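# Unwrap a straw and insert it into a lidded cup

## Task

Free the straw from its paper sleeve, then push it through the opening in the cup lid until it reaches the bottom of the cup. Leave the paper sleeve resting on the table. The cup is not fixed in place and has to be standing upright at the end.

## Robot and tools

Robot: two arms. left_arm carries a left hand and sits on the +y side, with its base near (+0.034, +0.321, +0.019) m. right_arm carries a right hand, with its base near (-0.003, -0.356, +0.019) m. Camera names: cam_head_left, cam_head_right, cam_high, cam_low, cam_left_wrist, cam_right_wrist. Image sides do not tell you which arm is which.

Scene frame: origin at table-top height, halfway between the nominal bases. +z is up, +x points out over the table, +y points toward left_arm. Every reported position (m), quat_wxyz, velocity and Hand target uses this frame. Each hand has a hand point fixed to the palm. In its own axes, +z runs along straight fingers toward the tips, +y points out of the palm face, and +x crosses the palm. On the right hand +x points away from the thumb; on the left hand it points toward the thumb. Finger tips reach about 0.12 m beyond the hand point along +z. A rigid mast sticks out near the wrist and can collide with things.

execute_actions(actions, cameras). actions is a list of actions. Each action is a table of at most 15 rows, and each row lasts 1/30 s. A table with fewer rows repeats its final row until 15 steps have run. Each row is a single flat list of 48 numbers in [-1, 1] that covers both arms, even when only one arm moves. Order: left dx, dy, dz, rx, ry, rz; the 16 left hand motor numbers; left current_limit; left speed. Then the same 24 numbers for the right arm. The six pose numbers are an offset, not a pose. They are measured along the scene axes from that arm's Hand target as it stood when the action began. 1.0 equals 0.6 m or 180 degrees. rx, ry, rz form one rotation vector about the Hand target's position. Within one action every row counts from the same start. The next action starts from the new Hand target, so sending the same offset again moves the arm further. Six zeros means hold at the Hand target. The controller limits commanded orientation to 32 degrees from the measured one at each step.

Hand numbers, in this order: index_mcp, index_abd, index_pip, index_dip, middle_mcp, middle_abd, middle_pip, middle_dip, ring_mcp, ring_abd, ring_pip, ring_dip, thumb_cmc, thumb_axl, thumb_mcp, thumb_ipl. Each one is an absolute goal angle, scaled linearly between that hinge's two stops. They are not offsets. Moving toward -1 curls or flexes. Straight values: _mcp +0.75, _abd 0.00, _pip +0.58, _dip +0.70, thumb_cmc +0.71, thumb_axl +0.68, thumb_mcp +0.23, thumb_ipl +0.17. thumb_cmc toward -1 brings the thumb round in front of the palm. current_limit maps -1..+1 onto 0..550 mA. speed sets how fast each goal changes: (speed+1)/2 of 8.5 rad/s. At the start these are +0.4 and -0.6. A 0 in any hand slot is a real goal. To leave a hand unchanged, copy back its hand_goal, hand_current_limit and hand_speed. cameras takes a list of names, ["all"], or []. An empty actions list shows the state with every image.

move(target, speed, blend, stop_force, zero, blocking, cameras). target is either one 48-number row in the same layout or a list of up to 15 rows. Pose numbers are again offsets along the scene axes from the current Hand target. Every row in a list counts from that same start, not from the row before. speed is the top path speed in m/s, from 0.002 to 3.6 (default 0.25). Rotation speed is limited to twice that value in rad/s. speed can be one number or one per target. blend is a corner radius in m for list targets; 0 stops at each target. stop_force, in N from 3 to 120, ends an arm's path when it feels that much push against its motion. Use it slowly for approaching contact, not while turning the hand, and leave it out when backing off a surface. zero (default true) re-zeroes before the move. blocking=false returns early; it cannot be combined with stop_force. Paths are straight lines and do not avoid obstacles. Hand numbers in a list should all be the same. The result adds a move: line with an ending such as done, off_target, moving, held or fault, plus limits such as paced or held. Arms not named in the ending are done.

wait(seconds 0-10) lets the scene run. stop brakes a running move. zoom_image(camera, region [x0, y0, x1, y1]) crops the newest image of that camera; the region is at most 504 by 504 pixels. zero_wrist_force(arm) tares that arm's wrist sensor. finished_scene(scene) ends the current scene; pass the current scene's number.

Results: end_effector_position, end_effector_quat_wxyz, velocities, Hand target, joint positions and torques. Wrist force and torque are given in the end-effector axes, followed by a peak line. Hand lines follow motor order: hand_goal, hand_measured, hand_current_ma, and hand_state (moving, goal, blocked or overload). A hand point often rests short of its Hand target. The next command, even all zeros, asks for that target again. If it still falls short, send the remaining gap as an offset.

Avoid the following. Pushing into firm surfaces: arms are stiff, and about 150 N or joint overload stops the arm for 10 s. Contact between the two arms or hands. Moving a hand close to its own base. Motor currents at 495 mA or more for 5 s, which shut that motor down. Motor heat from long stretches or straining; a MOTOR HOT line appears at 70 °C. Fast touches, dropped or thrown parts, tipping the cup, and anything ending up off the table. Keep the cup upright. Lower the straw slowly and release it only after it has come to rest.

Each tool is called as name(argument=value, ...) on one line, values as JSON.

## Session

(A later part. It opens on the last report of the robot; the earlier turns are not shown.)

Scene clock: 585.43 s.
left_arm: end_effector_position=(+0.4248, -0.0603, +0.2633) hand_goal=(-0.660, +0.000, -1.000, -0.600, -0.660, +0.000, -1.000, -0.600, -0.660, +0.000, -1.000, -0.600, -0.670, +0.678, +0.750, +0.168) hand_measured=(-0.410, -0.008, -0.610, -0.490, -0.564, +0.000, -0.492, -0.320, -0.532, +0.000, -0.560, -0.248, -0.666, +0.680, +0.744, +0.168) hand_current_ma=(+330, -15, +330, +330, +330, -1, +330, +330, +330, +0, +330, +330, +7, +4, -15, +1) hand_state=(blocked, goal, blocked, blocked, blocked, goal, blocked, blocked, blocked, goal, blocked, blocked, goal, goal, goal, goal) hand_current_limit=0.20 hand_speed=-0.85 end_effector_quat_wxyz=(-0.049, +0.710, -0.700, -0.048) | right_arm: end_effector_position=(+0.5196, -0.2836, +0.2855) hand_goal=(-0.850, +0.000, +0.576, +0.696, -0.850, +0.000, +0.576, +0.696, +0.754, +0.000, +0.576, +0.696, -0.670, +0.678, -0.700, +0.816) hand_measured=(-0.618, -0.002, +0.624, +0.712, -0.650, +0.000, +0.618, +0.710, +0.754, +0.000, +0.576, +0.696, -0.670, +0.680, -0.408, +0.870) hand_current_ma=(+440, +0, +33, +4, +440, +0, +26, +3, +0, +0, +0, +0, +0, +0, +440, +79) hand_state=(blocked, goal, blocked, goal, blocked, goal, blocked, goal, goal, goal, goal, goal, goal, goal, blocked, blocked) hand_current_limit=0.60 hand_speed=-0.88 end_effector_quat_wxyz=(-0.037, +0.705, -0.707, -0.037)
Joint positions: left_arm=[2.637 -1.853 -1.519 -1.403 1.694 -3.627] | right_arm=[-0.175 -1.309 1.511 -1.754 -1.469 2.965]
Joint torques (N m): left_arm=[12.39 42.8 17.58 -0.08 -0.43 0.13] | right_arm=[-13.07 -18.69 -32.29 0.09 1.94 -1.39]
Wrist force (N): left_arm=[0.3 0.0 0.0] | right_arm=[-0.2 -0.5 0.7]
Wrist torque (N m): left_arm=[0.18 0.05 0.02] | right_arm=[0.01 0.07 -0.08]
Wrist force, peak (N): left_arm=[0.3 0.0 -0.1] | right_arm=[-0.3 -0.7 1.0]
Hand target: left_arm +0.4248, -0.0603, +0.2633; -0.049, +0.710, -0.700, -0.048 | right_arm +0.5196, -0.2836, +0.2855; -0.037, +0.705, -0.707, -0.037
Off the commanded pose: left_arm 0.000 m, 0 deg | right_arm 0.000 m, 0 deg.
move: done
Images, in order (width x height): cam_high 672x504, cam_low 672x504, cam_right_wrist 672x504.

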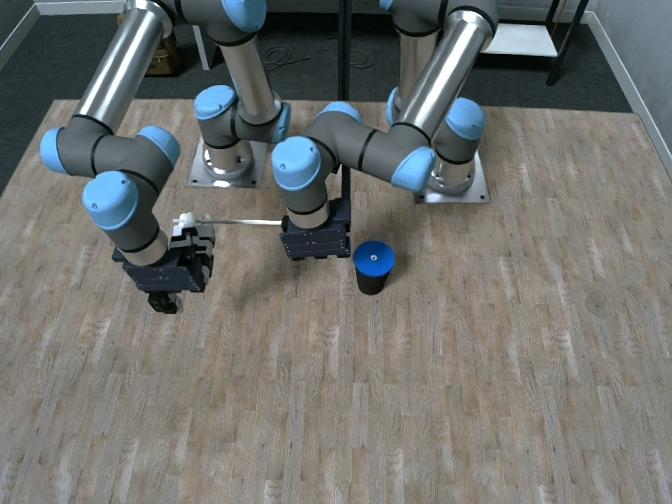

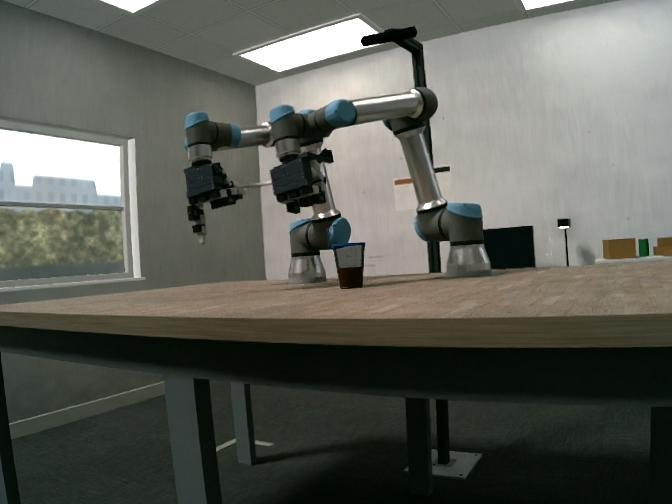

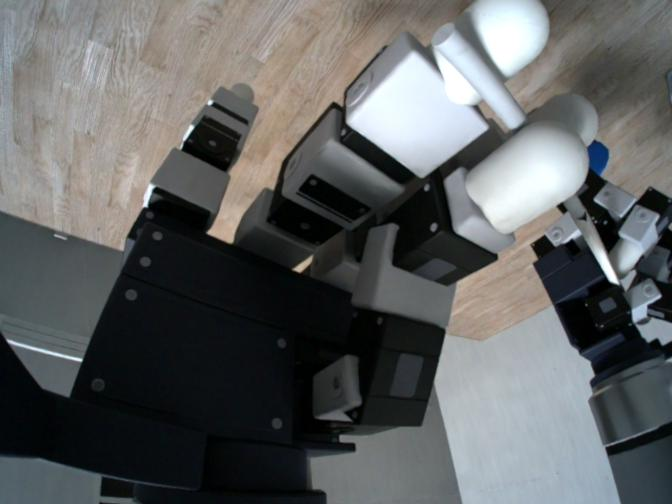

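move(target=[0,0,0,0,0,0,-0.66,0,-1.0,-0.6,-0.66,0,-1.0,-0.6,-0.66,0,-1.0,-0.6,-0.67,0.678,0.75,0.168,0.2,-0.85,0,-0.26,0,0,0,0,-0.85,0,0.5766,0.6957,-0.85,0,0.5766,0.6957,0.754,0,0.576,0.696,-0.67,0.678,-0.7,0.816,0.6,-0.88], speed=0.06, cameras=["cam_high","cam_head_right","cam_right_wrist"])

zoom_image(camera="cam_high", region=[80, 180, 300, 290])

Scene clock: 593.80 s.
left_arm: end_effector_position=(+0.4248, -0.0603, +0.2633) hand_goal=(-0.660, +0.000, -1.000, -0.600, -0.660, +0.000, -1.000, -0.600, -0.660, +0.000, -1.000, -0.600, -0.670, +0.678, +0.750, +0.168) hand_measured=(-0.410, -0.008, -0.610, -0.490, -0.564, +0.000, -0.492, -0.320, -0.532, +0.000, -0.560, -0.248, -0.666, +0.680, +0.744, +0.168) hand_current_ma=(+330, -15, +330, +330, +330, -1, +330, +330, +330, +0, +330, +330, +7, +4, -15, +1) hand_state=(blocked, goal, blocked, blocked, blocked, goal, blocked, blocked, blocked, goal, blocked, blocked, goal, goal, goal, goal) hand_current_limit=0.20 hand_speed=-0.85 end_effector_quat_wxyz=(-0.049, +0.710, -0.700, -0.048) | right_arm: end_effector_position=(+0.5196, -0.4393, +0.2855) hand_goal=(-0.850, +0.000, +0.576, +0.696, -0.850, +0.000, +0.576, +0.696, +0.754, +0.000, +0.576, +0.696, -0.670, +0.678, -0.700, +0.816) hand_measured=(-0.624, -0.002, +0.624, +0.712, -0.650, +0.000, +0.620, +0.712, +0.754, +0.000, +0.576, +0.696, -0.670, +0.678, -0.408, +0.872) hand_current_ma=(+440, +0, +34, +4, +440, +0, +29, +4, +0, +0, +0, +0, +0, +0, +440, +85) hand_state=(blocked, goal, blocked, goal, blocked, goal, blocked, goal, goal, goal, goal, goal, goal, goal, blocked, blocked) hand_current_limit=0.60 hand_speed=-0.88 end_effector_quat_wxyz=(-0.037, +0.705, -0.707, -0.037)
Joint positions: left_arm=[2.637 -1.853 -1.519 -1.403 1.694 -3.627] | right_arm=[-0.423 -1.279 1.466 -1.714 -1.476 2.716]
Joint torques (N m): left_arm=[9.49 43.45 17.25 -0.14 0.04 -0.15] | right_arm=[-13.08 -19.19 -32.39 -0.03 -1.32 -1.45]
Wrist force (N): left_arm=[0.1 -0.1 -0.3] | right_arm=[-0.3 -0.7 0.8]
Wrist torque (N m): left_arm=[0.20 0.05 0.02] | right_arm=[-0.03 0.09 -0.09]
Wrist force, peak (N): left_arm=[0.8 0.1 -0.3] | right_arm=[-1.3 -0.4 0.5]
Hand target: left_arm +0.4248, -0.0603, +0.2633; -0.049, +0.710, -0.700, -0.048 | right_arm +0.5196, -0.4396, +0.2855; -0.037, +0.705, -0.707, -0.037
Off the commanded pose: left_arm 0.000 m, 0 deg | right_arm 0.000 m, 0 deg.
move: done
Images, in order (width x height): cam_head_right 672x504, cam_high 672x504, cam_right_wrist 672x504.

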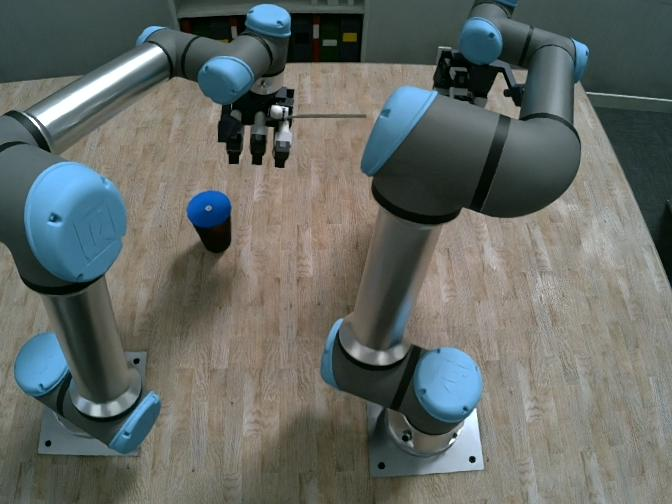

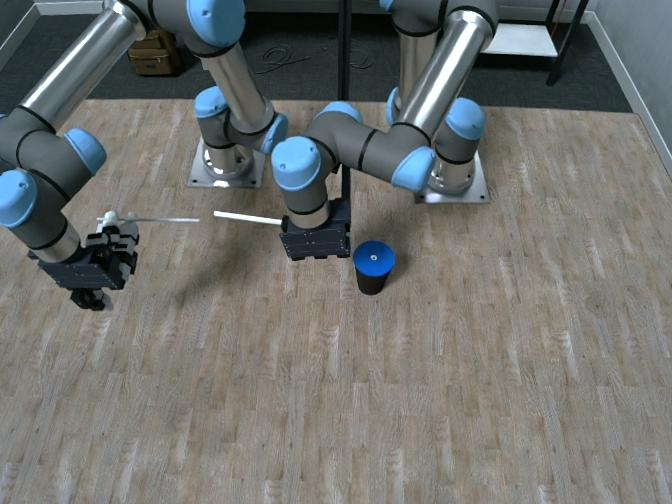

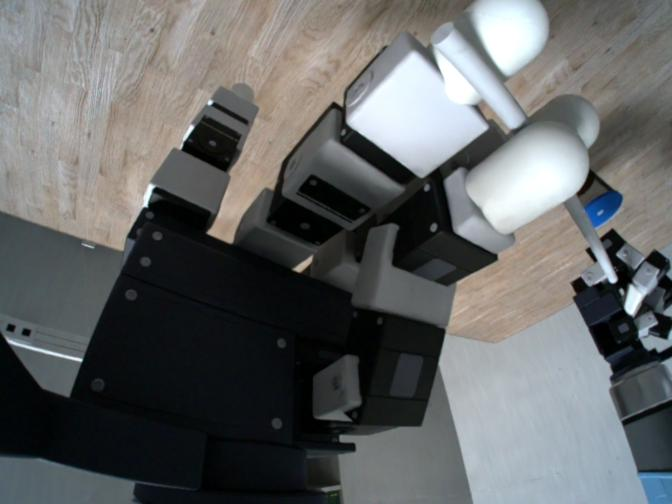

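Scaled by 2.291 from the camera's 672x504 image, which has a finer 960x720 frame.

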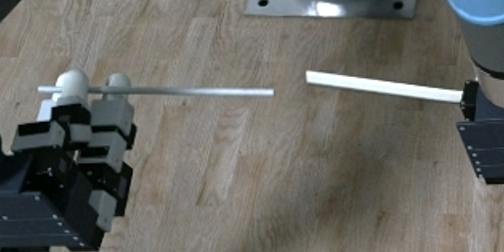

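move(target=[[0.325,0.517,-0.05,-0.044,0,0,-0.66,0,-1.0,-0.6,-0.66,0,-1.0,-0.6,-0.66,0,-1.0,-0.6,-0.67,0.678,0.75,0.168,0.2,-0.85,-0.03,0.03,0.108,-0.0333,0,0,-0.85,0,0.5766,0.6957,-0.85,0,0.5766,0.6957,0.754,0,0.576,0.696,-0.67,0.678,-0.7,0.816,0.6,-0.88],[0.325,0.517,-0.33,-0.044,0,0,-0.66,0,-1.0,-0.6,-0.66,0,-1.0,-0.6,-0.66,0,-1.0,-0.6,-0.67,0.678,0.75,0.168,0.2,-0.85,-0.03,0.03,0.108,-0.0333,0,0,-0.85,0,0.5766,0.6957,-0.85,0,0.5766,0.6957,0.754,0,0.576,0.696,-0.67,0.678,-0.7,0.816,0.6,-0.88]], speed=0.2, blend=0.02, cameras=["cam_high","cam_low","cam_left_wrist"])

zoom_image(camera="cam_low", region=[300, 160, 460, 300])

Scene clock: 626.23 s.
left_arm: end_effector_position=(+0.6198, +0.2499, +0.0655) hand_goal=(-0.660, +0.000, -1.000, -0.600, -0.660, +0.000, -1.000, -0.600, -0.660, +0.000, -1.000, -0.600, -0.670, +0.678, +0.750, +0.168) hand_measured=(-0.410, -0.008, -0.610, -0.490, -0.564, +0.000, -0.492, -0.320, -0.532, +0.000, -0.560, -0.248, -0.668, +0.680, +0.744, +0.168) hand_current_ma=(+330, -15, +330, +330, +330, -1, +330, +330, +330, +0, +330, +330, +4, +4, -15, +1) hand_state=(blocked, goal, blocked, blocked, blocked, goal, blocked, blocked, blocked, goal, blocked, blocked, goal, goal, goal, goal) hand_current_limit=0.20 hand_speed=-0.85 end_effector_quat_wxyz=(+0.000, +0.712, -0.702, +0.000) | right_arm: end_effector_position=(+0.5016, -0.4216, +0.3503) hand_goal=(-0.850, +0.000, +0.576, +0.696, -0.850, +0.000, +0.576, +0.696, +0.754, +0.000, +0.576, +0.696, -0.670, +0.678, -0.700, +0.816) hand_measured=(-0.624, -0.002, +0.624, +0.712, -0.650, +0.000, +0.620, +0.712, +0.754, +0.000, +0.576, +0.696, -0.670, +0.678, -0.408, +0.872) hand_current_ma=(+440, +0, +34, +4, +440, +0, +29, +4, +0, +0, +0, +0, +0, +0, +440, +85) hand_state=(blocked, goal, blocked, goal, blocked, goal, blocked, goal, goal, goal, goal, goal, goal, goal, blocked, blocked) hand_current_limit=0.60 hand_speed=-0.88 end_effector_quat_wxyz=(+0.000, +0.706, -0.708, +0.000)
Joint positions: left_arm=[3.234 -2.183 -1.598 -0.931 1.571 -3.026] | right_arm=[-0.371 -1.358 1.401 -1.614 -1.572 2.771]
Joint torques (N m): left_arm=[-9.33 39.1 10.31 5.22 -1.93 -1.01] | right_arm=[12.53 -43.61 -33.69 0.08 -1.51 1.61]
Wrist force (N): left_arm=[-0.1 0.0 -0.1] | right_arm=[-0.5 -0.5 1.2]
Wrist torque (N m): left_arm=[0.22 0.07 -0.07] | right_arm=[0.02 0.12 -0.10]
Wrist force, peak (N): left_arm=[-0.7 -0.9 -0.9] | right_arm=[-0.8 -0.8 1.3]
Hand target: left_arm +0.6198, +0.2499, +0.0653; +0.000, +0.712, -0.702, +0.000 | right_arm +0.5016, -0.4216, +0.3503; +0.000, +0.706, -0.708, +0.000
Off the commanded pose: left_arm 0.000 m, 0 deg | right_arm 0.000 m, 0 deg.
move: done
Images, in order (width x height): cam_high 672x504, cam_low 672x504, cam_left_wrist 672x504.

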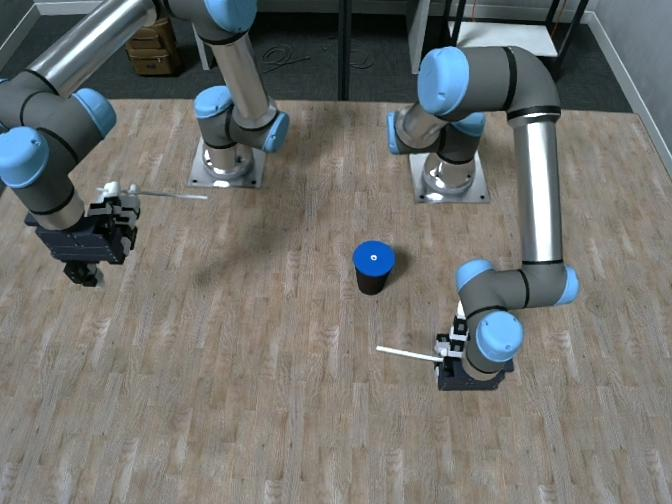

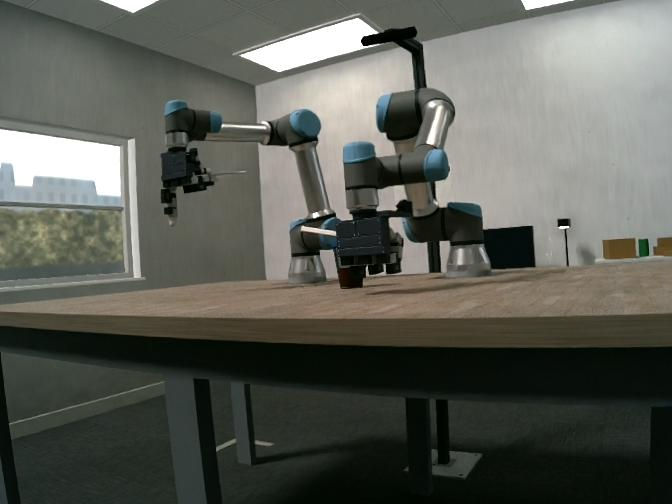

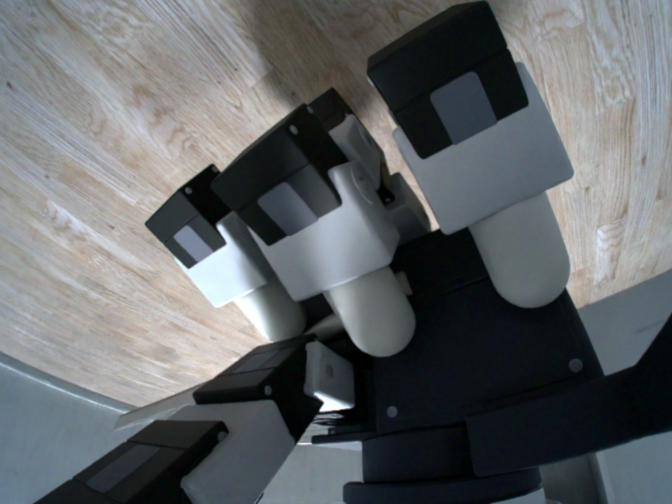

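Scaled by 3.150 from the camera's 672x504 image, which has a finer 960x720 frame.

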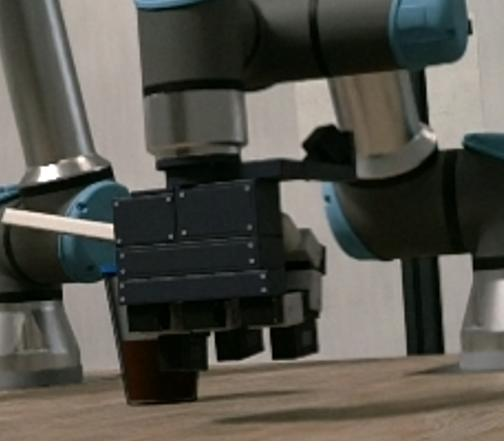

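move(target=[0,0,0.0,0.21,0,0,-0.66,0,-1.0,-0.6,-0.66,0,-1.0,-0.6,-0.66,0,-1.0,-0.6,-0.67,0.678,0.75,0.168,0.2,-0.85,0,0,0,0,0,0,-0.85,0,0.5766,0.6957,-0.85,0,0.5766,0.6957,0.754,0,0.576,0.696,-0.67,0.678,-0.7,0.816,0.6,-0.88], speed=0.2, stop_force=5, cameras=["cam_high","cam_low"])

zoom_image(camera="cam_low", region=[300, 160, 460, 300])

Scene clock: 637.37 s.
left_arm: end_effector_position=(+0.6199, +0.2495, +0.0655) hand_goal=(-0.660, +0.000, -1.000, -0.600, -0.660, +0.000, -1.000, -0.600, -0.660, +0.000, -1.000, -0.600, -0.670, +0.678, +0.750, +0.168) hand_measured=(-0.410, -0.008, -0.610, -0.490, -0.564, +0.000, -0.492, -0.320, -0.532, +0.000, -0.560, -0.248, -0.668, +0.678, +0.744, +0.168) hand_current_ma=(+330, -14, +330, +330, +330, -1, +330, +330, +330, +0, +330, +330, +5, +1, -15, +1) hand_state=(blocked, goal, blocked, blocked, blocked, goal, blocked, blocked, blocked, goal, blocked, blocked, goal, goal, goal, goal) hand_current_limit=0.20 hand_speed=-0.85 end_effector_quat_wxyz=(-0.167, +0.692, -0.683, -0.163) | right_arm: end_effector_position=(+0.5016, -0.4216, +0.3503) hand_goal=(-0.850, +0.000, +0.576, +0.696, -0.850, +0.000, +0.576, +0.696, +0.754, +0.000, +0.576, +0.696, -0.670, +0.678, -0.700, +0.816) hand_measured=(-0.624, -0.002, +0.624, +0.712, -0.650, +0.000, +0.620, +0.712, +0.754, +0.000, +0.576, +0.696, -0.670, +0.678, -0.408, +0.872) hand_current_ma=(+440, +0, +34, +4, +440, +0, +29, +4, +0, +0, +0, +0, +0, +0, +440, +85) hand_state=(blocked, goal, blocked, goal, blocked, goal, blocked, goal, goal, goal, goal, goal, goal, goal, blocked, blocked) hand_current_limit=0.60 hand_speed=-0.88 end_effector_quat_wxyz=(+0.000, +0.706, -0.708, +0.000)
Joint positions: left_arm=[3.072 -2.231 -1.552 -0.943 2.043 -3.189] | right_arm=[-0.371 -1.358 1.401 -1.614 -1.572 2.771]
Joint torques (N m): left_arm=[10.58 56.19 10.08 5.13 -0.81 1.84] | right_arm=[12.33 -44.01 -33.49 0.01 -1.42 1.58]
Wrist force (N): left_arm=[0.3 0.3 -0.5] | right_arm=[-0.5 -0.7 1.1]
Wrist torque (N m): left_arm=[0.24 0.01 -0.12] | right_arm=[0.00 0.11 -0.11]
Wrist force, peak (N): left_arm=[2.3 0.8 -0.7] | right_arm=[-0.1 -0.9 1.5]
Hand target: left_arm +0.6199, +0.2495, +0.0655; -0.167, +0.692, -0.683, -0.163 (not the last commanded pose) | right_arm +0.5016, -0.4216, +0.3503; +0.000, +0.706, -0.708, +0.000
Off the commanded pose: left_arm 0.000 m, 11 deg | right_arm 0.000 m, 0 deg.
move: held (left_arm; a check stopped the path); limits=held
pose unreachable (left arm): on one or more control steps of this call, first in action 0 (counted from 0), this arm could not follow its commanded pose, so it was not sent that pose on those steps. It may still have moved: this result reports where it is.
cause: moving toward the commanded pose would bring two parts of the arm too close to each other (joints 4 (wrist 1) to 6 (wrist 3) lie between them).
Images, in order (width x height): cam_high 672x504, cam_low 672x504.

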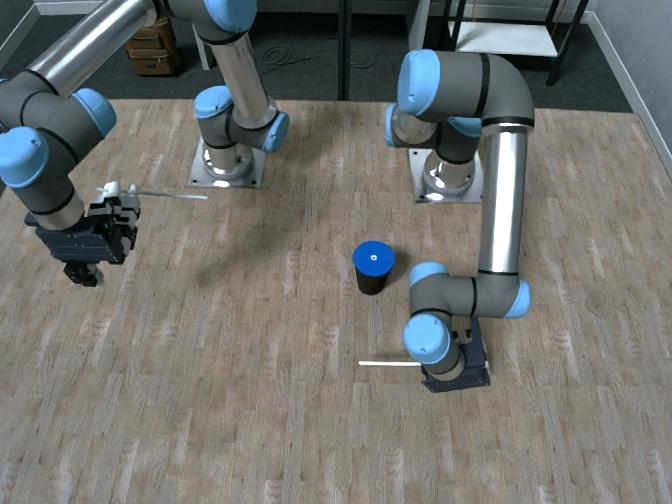

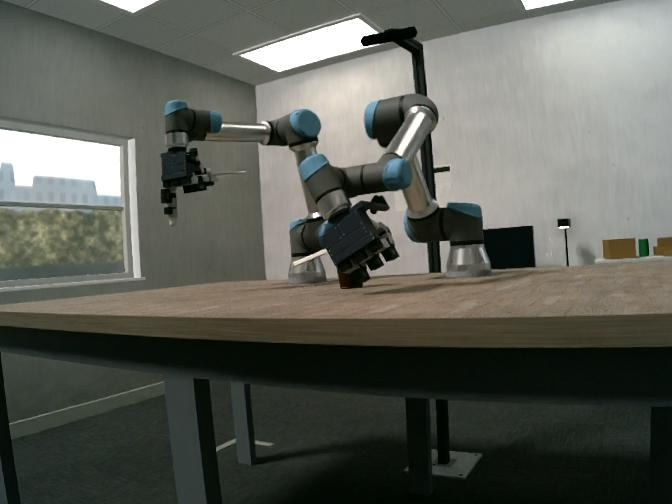

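Scaled by 3.150 from the camera's 672x504 image, which has a finer 960x720 frame.

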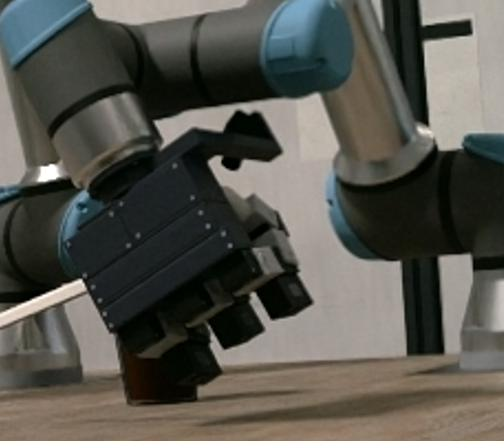

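move(target=[0,0,0,0,0,0,-0.5,0,-0.3,0.3,-0.5,0,-0.3,0.3,-0.5,0,-0.3,0.3,-0.67,0.678,0.75,0.168,0.4,-0.85,0,0,0,0,0,0,-0.85,0,0.5766,0.6957,-0.85,0,0.5766,0.6957,0.754,0,0.576,0.696,-0.67,0.678,-0.7,0.816,0.6,-0.88], speed=0.2, cameras=["cam_high","cam_low","cam_left_wrist"])

zoom_image(camera="cam_low", region=[300, 160, 460, 300])

zoom_image(camera="cam_high", region=[330, 280, 510, 400])

Scene clock: 643.97 s.
left_arm: end_effector_position=(+0.6199, +0.2495, +0.0655) hand_goal=(-0.500, +0.000, -0.300, +0.300, -0.500, +0.000, -0.300, +0.300, -0.500, +0.000, -0.300, +0.300, -0.670, +0.678, +0.750, +0.168) hand_measured=(-0.480, -0.002, -0.502, -0.390, -0.494, +0.000, -0.302, +0.298, -0.496, +0.000, -0.302, +0.298, -0.670, +0.686, +0.752, +0.168) hand_current_ma=(+62, -4, -385, -385, +12, -1, -2, -5, +10, +0, -2, -5, +1, +20, +3, +1) hand_state=(blocked, goal, blocked, blocked, goal, goal, goal, goal, goal, goal, goal, goal, goal, goal, goal, goal) hand_current_limit=0.40 hand_speed=-0.85 end_effector_quat_wxyz=(-0.167, +0.692, -0.683, -0.163) | right_arm: end_effector_position=(+0.5016, -0.4216, +0.3503) hand_goal=(-0.850, +0.000, +0.576, +0.696, -0.850, +0.000, +0.576, +0.696, +0.754, +0.000, +0.576, +0.696, -0.670, +0.678, -0.700, +0.816) hand_measured=(-0.624, -0.002, +0.624, +0.712, -0.650, +0.000, +0.620, +0.712, +0.754, +0.000, +0.576, +0.696, -0.670, +0.678, -0.408, +0.872) hand_current_ma=(+440, +0, +34, +4, +440, +0, +29, +4, +0, +0, +0, +0, +0, +0, +440, +85) hand_state=(blocked, goal, blocked, goal, blocked, goal, blocked, goal, goal, goal, goal, goal, goal, goal, blocked, blocked) hand_current_limit=0.60 hand_speed=-0.88 end_effector_quat_wxyz=(+0.000, +0.706, -0.708, +0.000)
Joint positions: left_arm=[3.072 -2.231 -1.552 -0.943 2.043 -3.189] | right_arm=[-0.371 -1.358 1.401 -1.614 -1.572 2.771]
Joint torques (N m): left_arm=[11.42 57.27 9.96 5.05 -1.11 2.2] | right_arm=[12.6 -43.82 -32.73 0.13 -1.4 1.45]
Wrist force (N): left_arm=[0.2 0.4 -0.2] | right_arm=[-0.4 -0.9 1.1]
Wrist torque (N m): left_arm=[0.23 0.02 -0.13] | right_arm=[-0.04 0.11 -0.11]
Wrist force, peak (N): left_arm=[0.3 0.7 -0.3] | right_arm=[-0.5 -0.6 1.5]
Hand target: left_arm +0.6199, +0.2495, +0.0655; -0.167, +0.692, -0.683, -0.163 | right_arm +0.5016, -0.4216, +0.3503; +0.000, +0.706, -0.708, +0.000
Off the commanded pose: left_arm 0.000 m, 0 deg | right_arm 0.000 m, 0 deg.
move: done
Images, in order (width x height): cam_high 672x504, cam_low 672x504, cam_left_wrist 672x504.

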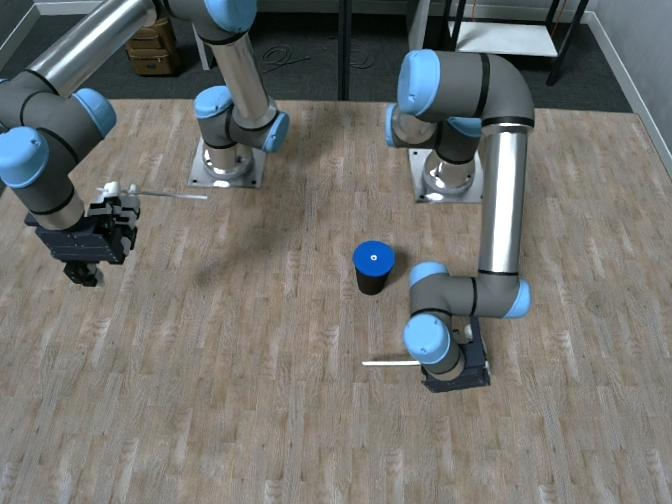

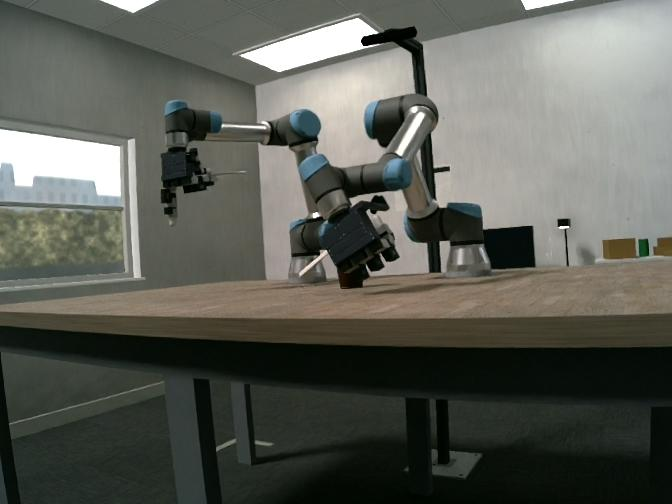

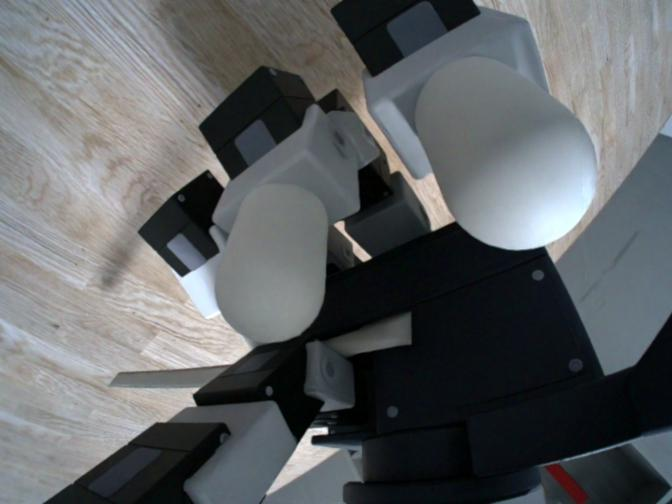

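Scaled by 3.150 from the camera's 672x504 image, which has a finer 960x720 frame.

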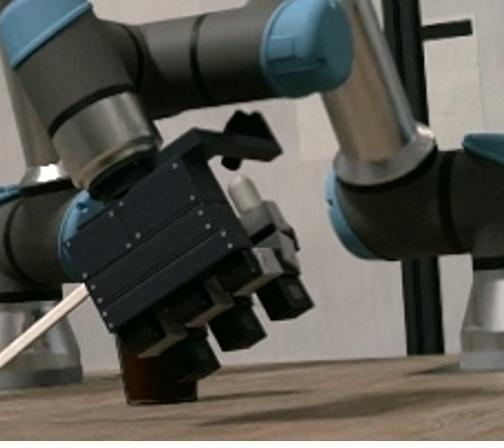

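Scaled by 2.800 from the camera's 672x504 image, which has a finer 960x720 frame.

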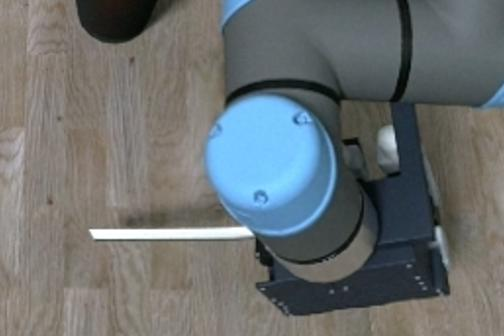

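move(target=[0,0,0,0,0,0,-0.5,0,-0.2,0.5,-0.5,0,-0.3,0.3,-0.5,0,-0.3,0.3,-0.8,0.678,1.0,0.168,0.7,-0.8,0,0,0,0,0,0,-0.85,0,0.5766,0.6957,-0.85,0,0.5766,0.6957,0.754,0,0.576,0.696,-0.67,0.678,-0.7,0.816,0.6,-0.88], speed=0.2, cameras=["cam_high","cam_low","cam_left_wrist"])

zoom_image(camera="cam_low", region=[300, 160, 460, 300])

Scene clock: 651.53 s.
left_arm: end_effector_position=(+0.6199, +0.2495, +0.0655) hand_goal=(-0.500, +0.000, -0.200, +0.500, -0.500, +0.000, -0.300, +0.300, -0.500, +0.000, -0.300, +0.300, -0.800, +0.678, +1.000, +0.168) hand_measured=(-0.480, -0.002, -0.424, -0.364, -0.494, +0.000, -0.302, +0.298, -0.496, +0.000, -0.302, +0.298, -0.802, +0.694, +1.000, +0.168) hand_current_ma=(+62, -2, -467, -467, +12, -1, -2, -5, +10, +0, -2, -5, -2, +57, +0, +1) hand_state=(blocked, goal, blocked, blocked, goal, goal, goal, goal, goal, goal, goal, goal, goal, goal, goal, goal) hand_current_limit=0.70 hand_speed=-0.80 end_effector_quat_wxyz=(-0.167, +0.692, -0.683, -0.163) | right_arm: end_effector_position=(+0.5016, -0.4216, +0.3503) hand_goal=(-0.850, +0.000, +0.576, +0.696, -0.850, +0.000, +0.576, +0.696, +0.754, +0.000, +0.576, +0.696, -0.670, +0.678, -0.700, +0.816) hand_measured=(-0.624, -0.002, +0.624, +0.712, -0.650, +0.000, +0.620, +0.712, +0.754, +0.000, +0.576, +0.696, -0.670, +0.678, -0.408, +0.872) hand_current_ma=(+440, +0, +34, +4, +440, +0, +29, +4, +0, +0, +0, +0, +0, +0, +440, +85) hand_state=(blocked, goal, blocked, goal, blocked, goal, blocked, goal, goal, goal, goal, goal, goal, goal, blocked, blocked) hand_current_limit=0.60 hand_speed=-0.88 end_effector_quat_wxyz=(+0.000, +0.706, -0.708, +0.000)
Joint positions: left_arm=[3.072 -2.231 -1.552 -0.943 2.043 -3.189] | right_arm=[-0.371 -1.358 1.401 -1.614 -1.572 2.771]
Joint torques (N m): left_arm=[10.11 56.77 10.25 4.78 -1.01 1.56] | right_arm=[13.07 -44.23 -33.03 -0.01 -1.39 1.49]
Wrist force (N): left_arm=[0.1 0.4 -0.3] | right_arm=[-0.6 -0.4 1.0]
Wrist torque (N m): left_arm=[0.24 0.04 -0.14] | right_arm=[0.05 0.14 -0.12]
Wrist force, peak (N): left_arm=[0.4 0.6 -0.4] | right_arm=[-0.4 -1.0 1.3]
Hand target: left_arm +0.6199, +0.2495, +0.0655; -0.167, +0.692, -0.683, -0.163 | right_arm +0.5016, -0.4216, +0.3503; +0.000, +0.706, -0.708, +0.000
Off the commanded pose: left_arm 0.000 m, 0 deg | right_arm 0.000 m, 0 deg.
move: done
Images, in order (width x height): cam_high 672x504, cam_low 672x504, cam_left_wrist 672x504.

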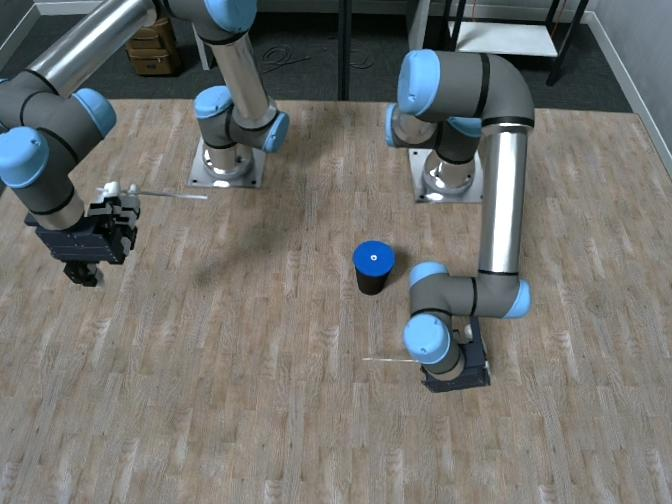

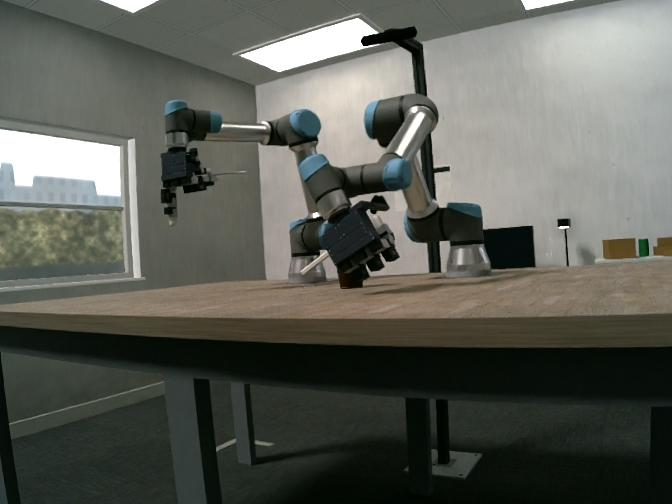

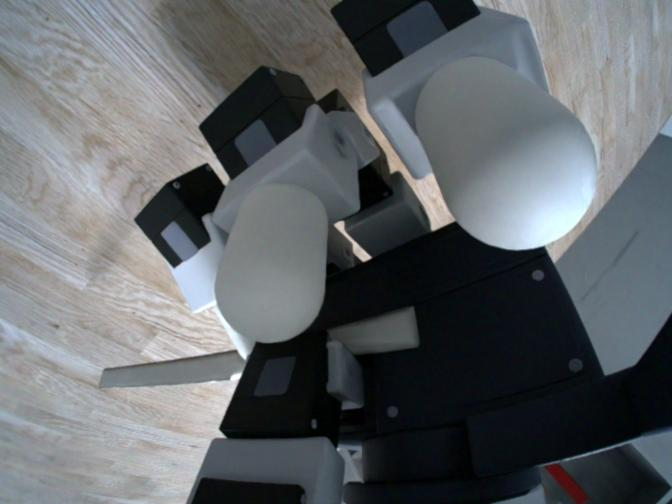

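Scaled by 3.150 from the camera's 672x504 image, which has a finer 960x720 frame.

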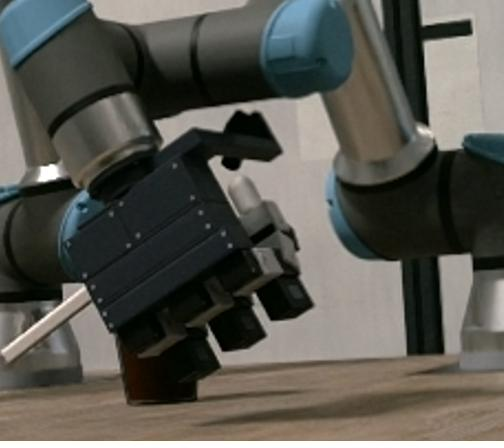

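move(target=[[0,0,0.02,0,0,0,-0.07,0,-0.42,-0.36,-0.5,0,-0.3,0.3,-0.5,0,-0.3,0.3,-0.8,0.678,1.0,0.168,0.6,-0.85,0,0,0,0,0,0,-0.85,0,0.5766,0.6957,-0.85,0,0.5766,0.6957,0.754,0,0.576,0.696,-0.67,0.678,-0.7,0.816,0.6,-0.88],[0,0,0.02,0,0,0,-0.07,0,0.2,0.5,-0.5,0,0.2,0.5,-0.5,0,0.2,0.5,-0.8,0.678,1.0,0.168,0.5,-0.85,0,0,0,0,0,0,-0.85,0,0.5766,0.6957,-0.85,0,0.5766,0.6957,0.754,0,0.576,0.696,-0.67,0.678,-0.7,0.816,0.6,-0.88]], speed=0.1, cameras=["cam_high","cam_low","cam_left_wrist"])

zoom_image(camera="cam_low", region=[300, 160, 460, 300])

Scene clock: 662.47 s.
left_arm: end_effector_position=(+0.6199, +0.2495, +0.0775) hand_goal=(-0.070, +0.000, +0.200, +0.500, -0.500, +0.000, +0.200, +0.500, -0.500, +0.000, +0.200, +0.500, -0.800, +0.678, +1.000, +0.168) hand_measured=(-0.066, -0.002, +0.200, +0.498, -0.494, +0.000, +0.200, +0.498, -0.494, +0.000, +0.200, +0.498, -0.800, +0.678, +1.000, +0.168) hand_current_ma=(+10, -2, -1, -4, +14, -1, -1, -5, +13, +0, -1, -5, +0, +1, +0, +1) hand_state=(goal, goal, goal, goal, goal, goal, goal, goal, goal, goal, goal, goal, goal, goal, goal, goal) hand_current_limit=0.50 hand_speed=-0.85 end_effector_quat_wxyz=(-0.167, +0.692, -0.683, -0.163) | right_arm: end_effector_position=(+0.5016, -0.4216, +0.3503) hand_goal=(-0.850, +0.000, +0.576, +0.696, -0.850, +0.000, +0.576, +0.696, +0.754, +0.000, +0.576, +0.696, -0.670, +0.678, -0.700, +0.816) hand_measured=(-0.624, -0.002, +0.624, +0.712, -0.650, +0.000, +0.620, +0.712, +0.754, +0.000, +0.576, +0.696, -0.670, +0.678, -0.408, +0.872) hand_current_ma=(+440, +0, +34, +4, +440, +0, +29, +4, +0, +0, +0, +0, +0, +0, +440, +85) hand_state=(blocked, goal, blocked, goal, blocked, goal, blocked, goal, goal, goal, goal, goal, goal, goal, blocked, blocked) hand_current_limit=0.60 hand_speed=-0.88 end_effector_quat_wxyz=(+0.000, +0.706, -0.708, +0.000)
Joint positions: left_arm=[3.072 -2.215 -1.544 -0.967 2.043 -3.189] | right_arm=[-0.371 -1.358 1.401 -1.614 -1.572 2.771]
Joint torques (N m): left_arm=[8.8 56.82 25.38 -0.67 -0.08 -0.4] | right_arm=[12.35 -43.89 -32.9 0.05 -1.37 1.45]
Wrist force (N): left_arm=[0.1 0.4 -0.2] | right_arm=[-0.4 -0.7 1.3]
Wrist torque (N m): left_arm=[0.23 0.06 -0.14] | right_arm=[-0.01 0.10 -0.10]
Wrist force, peak (N): left_arm=[0.4 0.6 -0.4] | right_arm=[-0.3 -0.9 1.5]
Hand target: left_arm +0.6199, +0.2495, +0.0775; -0.167, +0.692, -0.683, -0.163 | right_arm +0.5016, -0.4216, +0.3503; +0.000, +0.706, -0.708, +0.000
Off the commanded pose: left_arm 0.000 m, 0 deg | right_arm 0.000 m, 0 deg.
move: done
Images, in order (width x height): cam_high 672x504, cam_low 672x504, cam_left_wrist 672x504.

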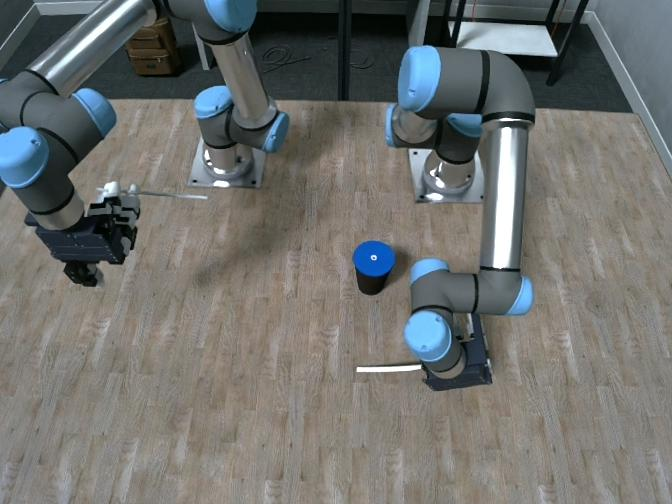

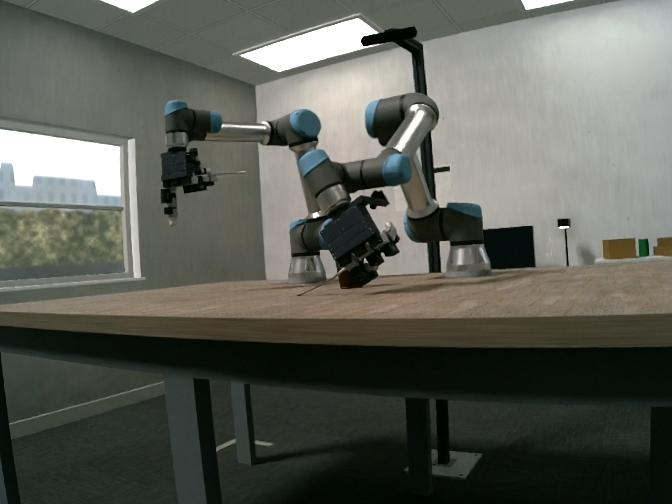

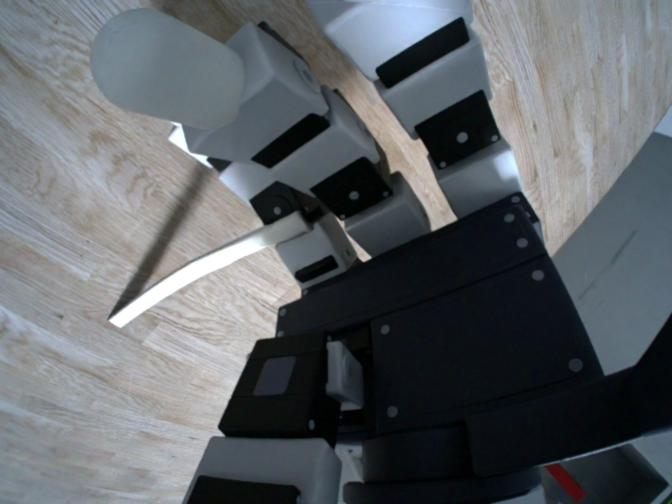

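Scaled by 3.150 from the camera's 672x504 image, which has a finer 960x720 frame.

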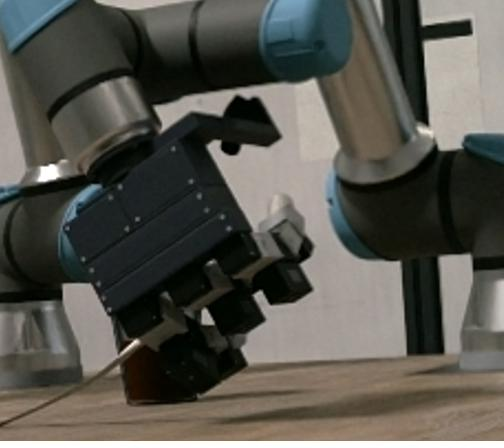

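move(target=[0,0.12,0,0,0,0,-0.07,0,0.2,0.5,-0.5,0,0.2,0.5,-0.5,0,0.2,0.5,-0.8,0.678,1.0,0.168,0.5,-0.85,0,0,0,0,0,0,-0.85,0,0.5766,0.6957,-0.85,0,0.5766,0.6957,0.754,0,0.576,0.696,-0.67,0.678,-0.7,0.816,0.6,-0.88], speed=0.15, cameras=["cam_high","cam_low","cam_left_wrist"])

zoom_image(camera="cam_low", region=[280, 160, 440, 300])

Scene clock: 667.40 s.
left_arm: end_effector_position=(+0.6199, +0.2495, +0.0775) hand_goal=(-0.070, +0.000, +0.200, +0.500, -0.500, +0.000, +0.200, +0.500, -0.500, +0.000, +0.200, +0.500, -0.800, +0.678, +1.000, +0.168) hand_measured=(-0.066, -0.002, +0.200, +0.498, -0.494, +0.000, +0.200, +0.498, -0.494, +0.000, +0.200, +0.498, -0.800, +0.678, +1.000, +0.168) hand_current_ma=(+10, -2, -1, -4, +14, -1, -1, -5, +13, +0, -1, -5, +0, +1, +0, +1) hand_state=(goal, goal, goal, goal, goal, goal, goal, goal, goal, goal, goal, goal, goal, goal, goal, goal) hand_current_limit=0.50 hand_speed=-0.85 end_effector_quat_wxyz=(-0.167, +0.692, -0.683, -0.163) | right_arm: end_effector_position=(+0.5016, -0.4216, +0.3503) hand_goal=(-0.850, +0.000, +0.576, +0.696, -0.850, +0.000, +0.576, +0.696, +0.754, +0.000, +0.576, +0.696, -0.670, +0.678, -0.700, +0.816) hand_measured=(-0.624, -0.002, +0.624, +0.712, -0.650, +0.000, +0.620, +0.712, +0.754, +0.000, +0.576, +0.696, -0.670, +0.678, -0.408, +0.872) hand_current_ma=(+440, +0, +34, +4, +440, +0, +29, +4, +0, +0, +0, +0, +0, +0, +440, +85) hand_state=(blocked, goal, blocked, goal, blocked, goal, blocked, goal, goal, goal, goal, goal, goal, goal, blocked, blocked) hand_current_limit=0.60 hand_speed=-0.88 end_effector_quat_wxyz=(+0.000, +0.706, -0.708, +0.000)
Joint positions: left_arm=[3.072 -2.215 -1.544 -0.967 2.043 -3.189] | right_arm=[-0.371 -1.358 1.401 -1.614 -1.572 2.771]
Joint torques (N m): left_arm=[9.68 56.52 25.27 -0.13 -0.3 -0.29] | right_arm=[11.75 -43.46 -32.51 0 -1.46 1.38]
Wrist force (N): left_arm=[0.1 0.5 -0.3] | right_arm=[-0.5 -0.5 1.4]
Wrist torque (N m): left_arm=[0.25 0.07 -0.15] | right_arm=[0.00 0.12 -0.11]
Wrist force, peak (N): left_arm=[0.4 0.6 -0.4] | right_arm=[-0.7 -0.9 1.5]
Hand target: left_arm +0.6199, +0.2495, +0.0775; -0.167, +0.692, -0.683, -0.163 (not the last commanded pose) | right_arm +0.5016, -0.4216, +0.3503; +0.000, +0.706, -0.708, +0.000
Off the commanded pose: left_arm 0.072 m, 0 deg | right_arm 0.000 m, 0 deg.
move: held (left_arm; a check stopped the path); limits=held
pose unreachable (left arm): on one or more control steps of this call, first in action 0 (counted from 0), this arm could not follow its commanded pose, so it was not sent that pose on those steps. It may still have moved: this result reports where it is.
cause: moving toward the commanded pose would bring two parts of the arm too close to each other (joints 5 (wrist 2) and 6 (wrist 3) lie between them).
Images, in order (width x height): cam_high 672x504, cam_low 672x504, cam_left_wrist 672x504.

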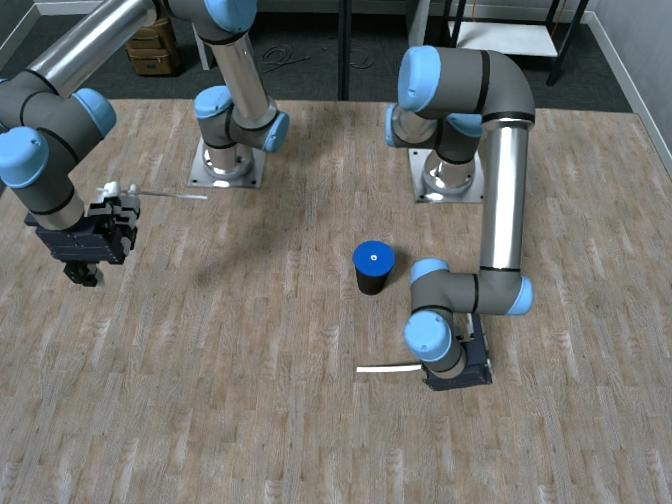

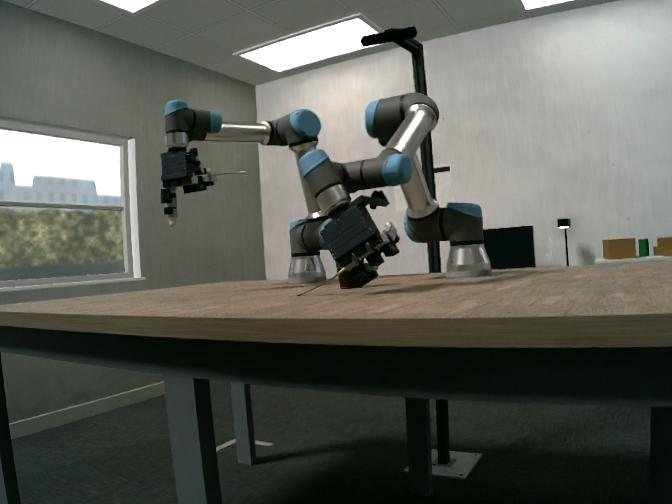

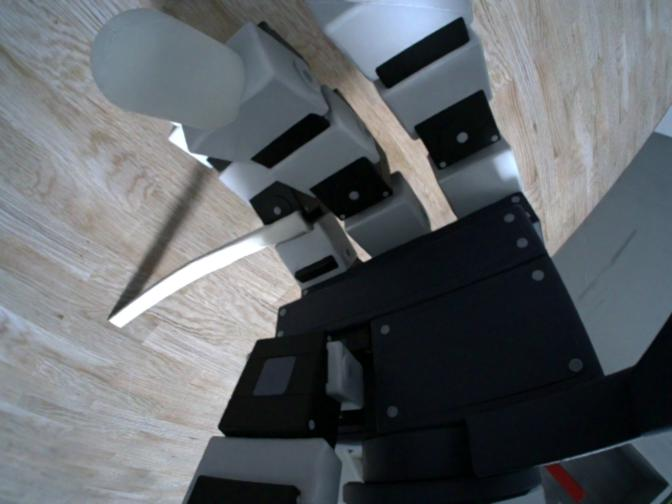

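Scaled by 3.150 from the camera's 672x504 image, which has a finer 960x720 frame.

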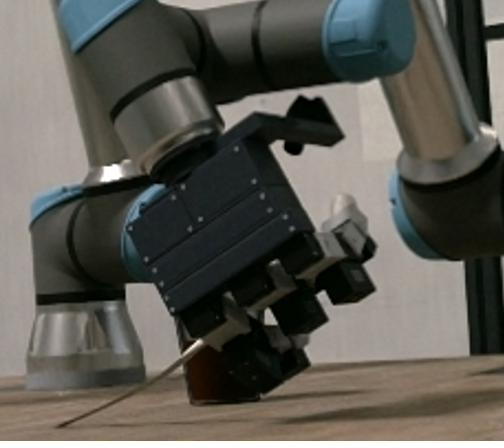

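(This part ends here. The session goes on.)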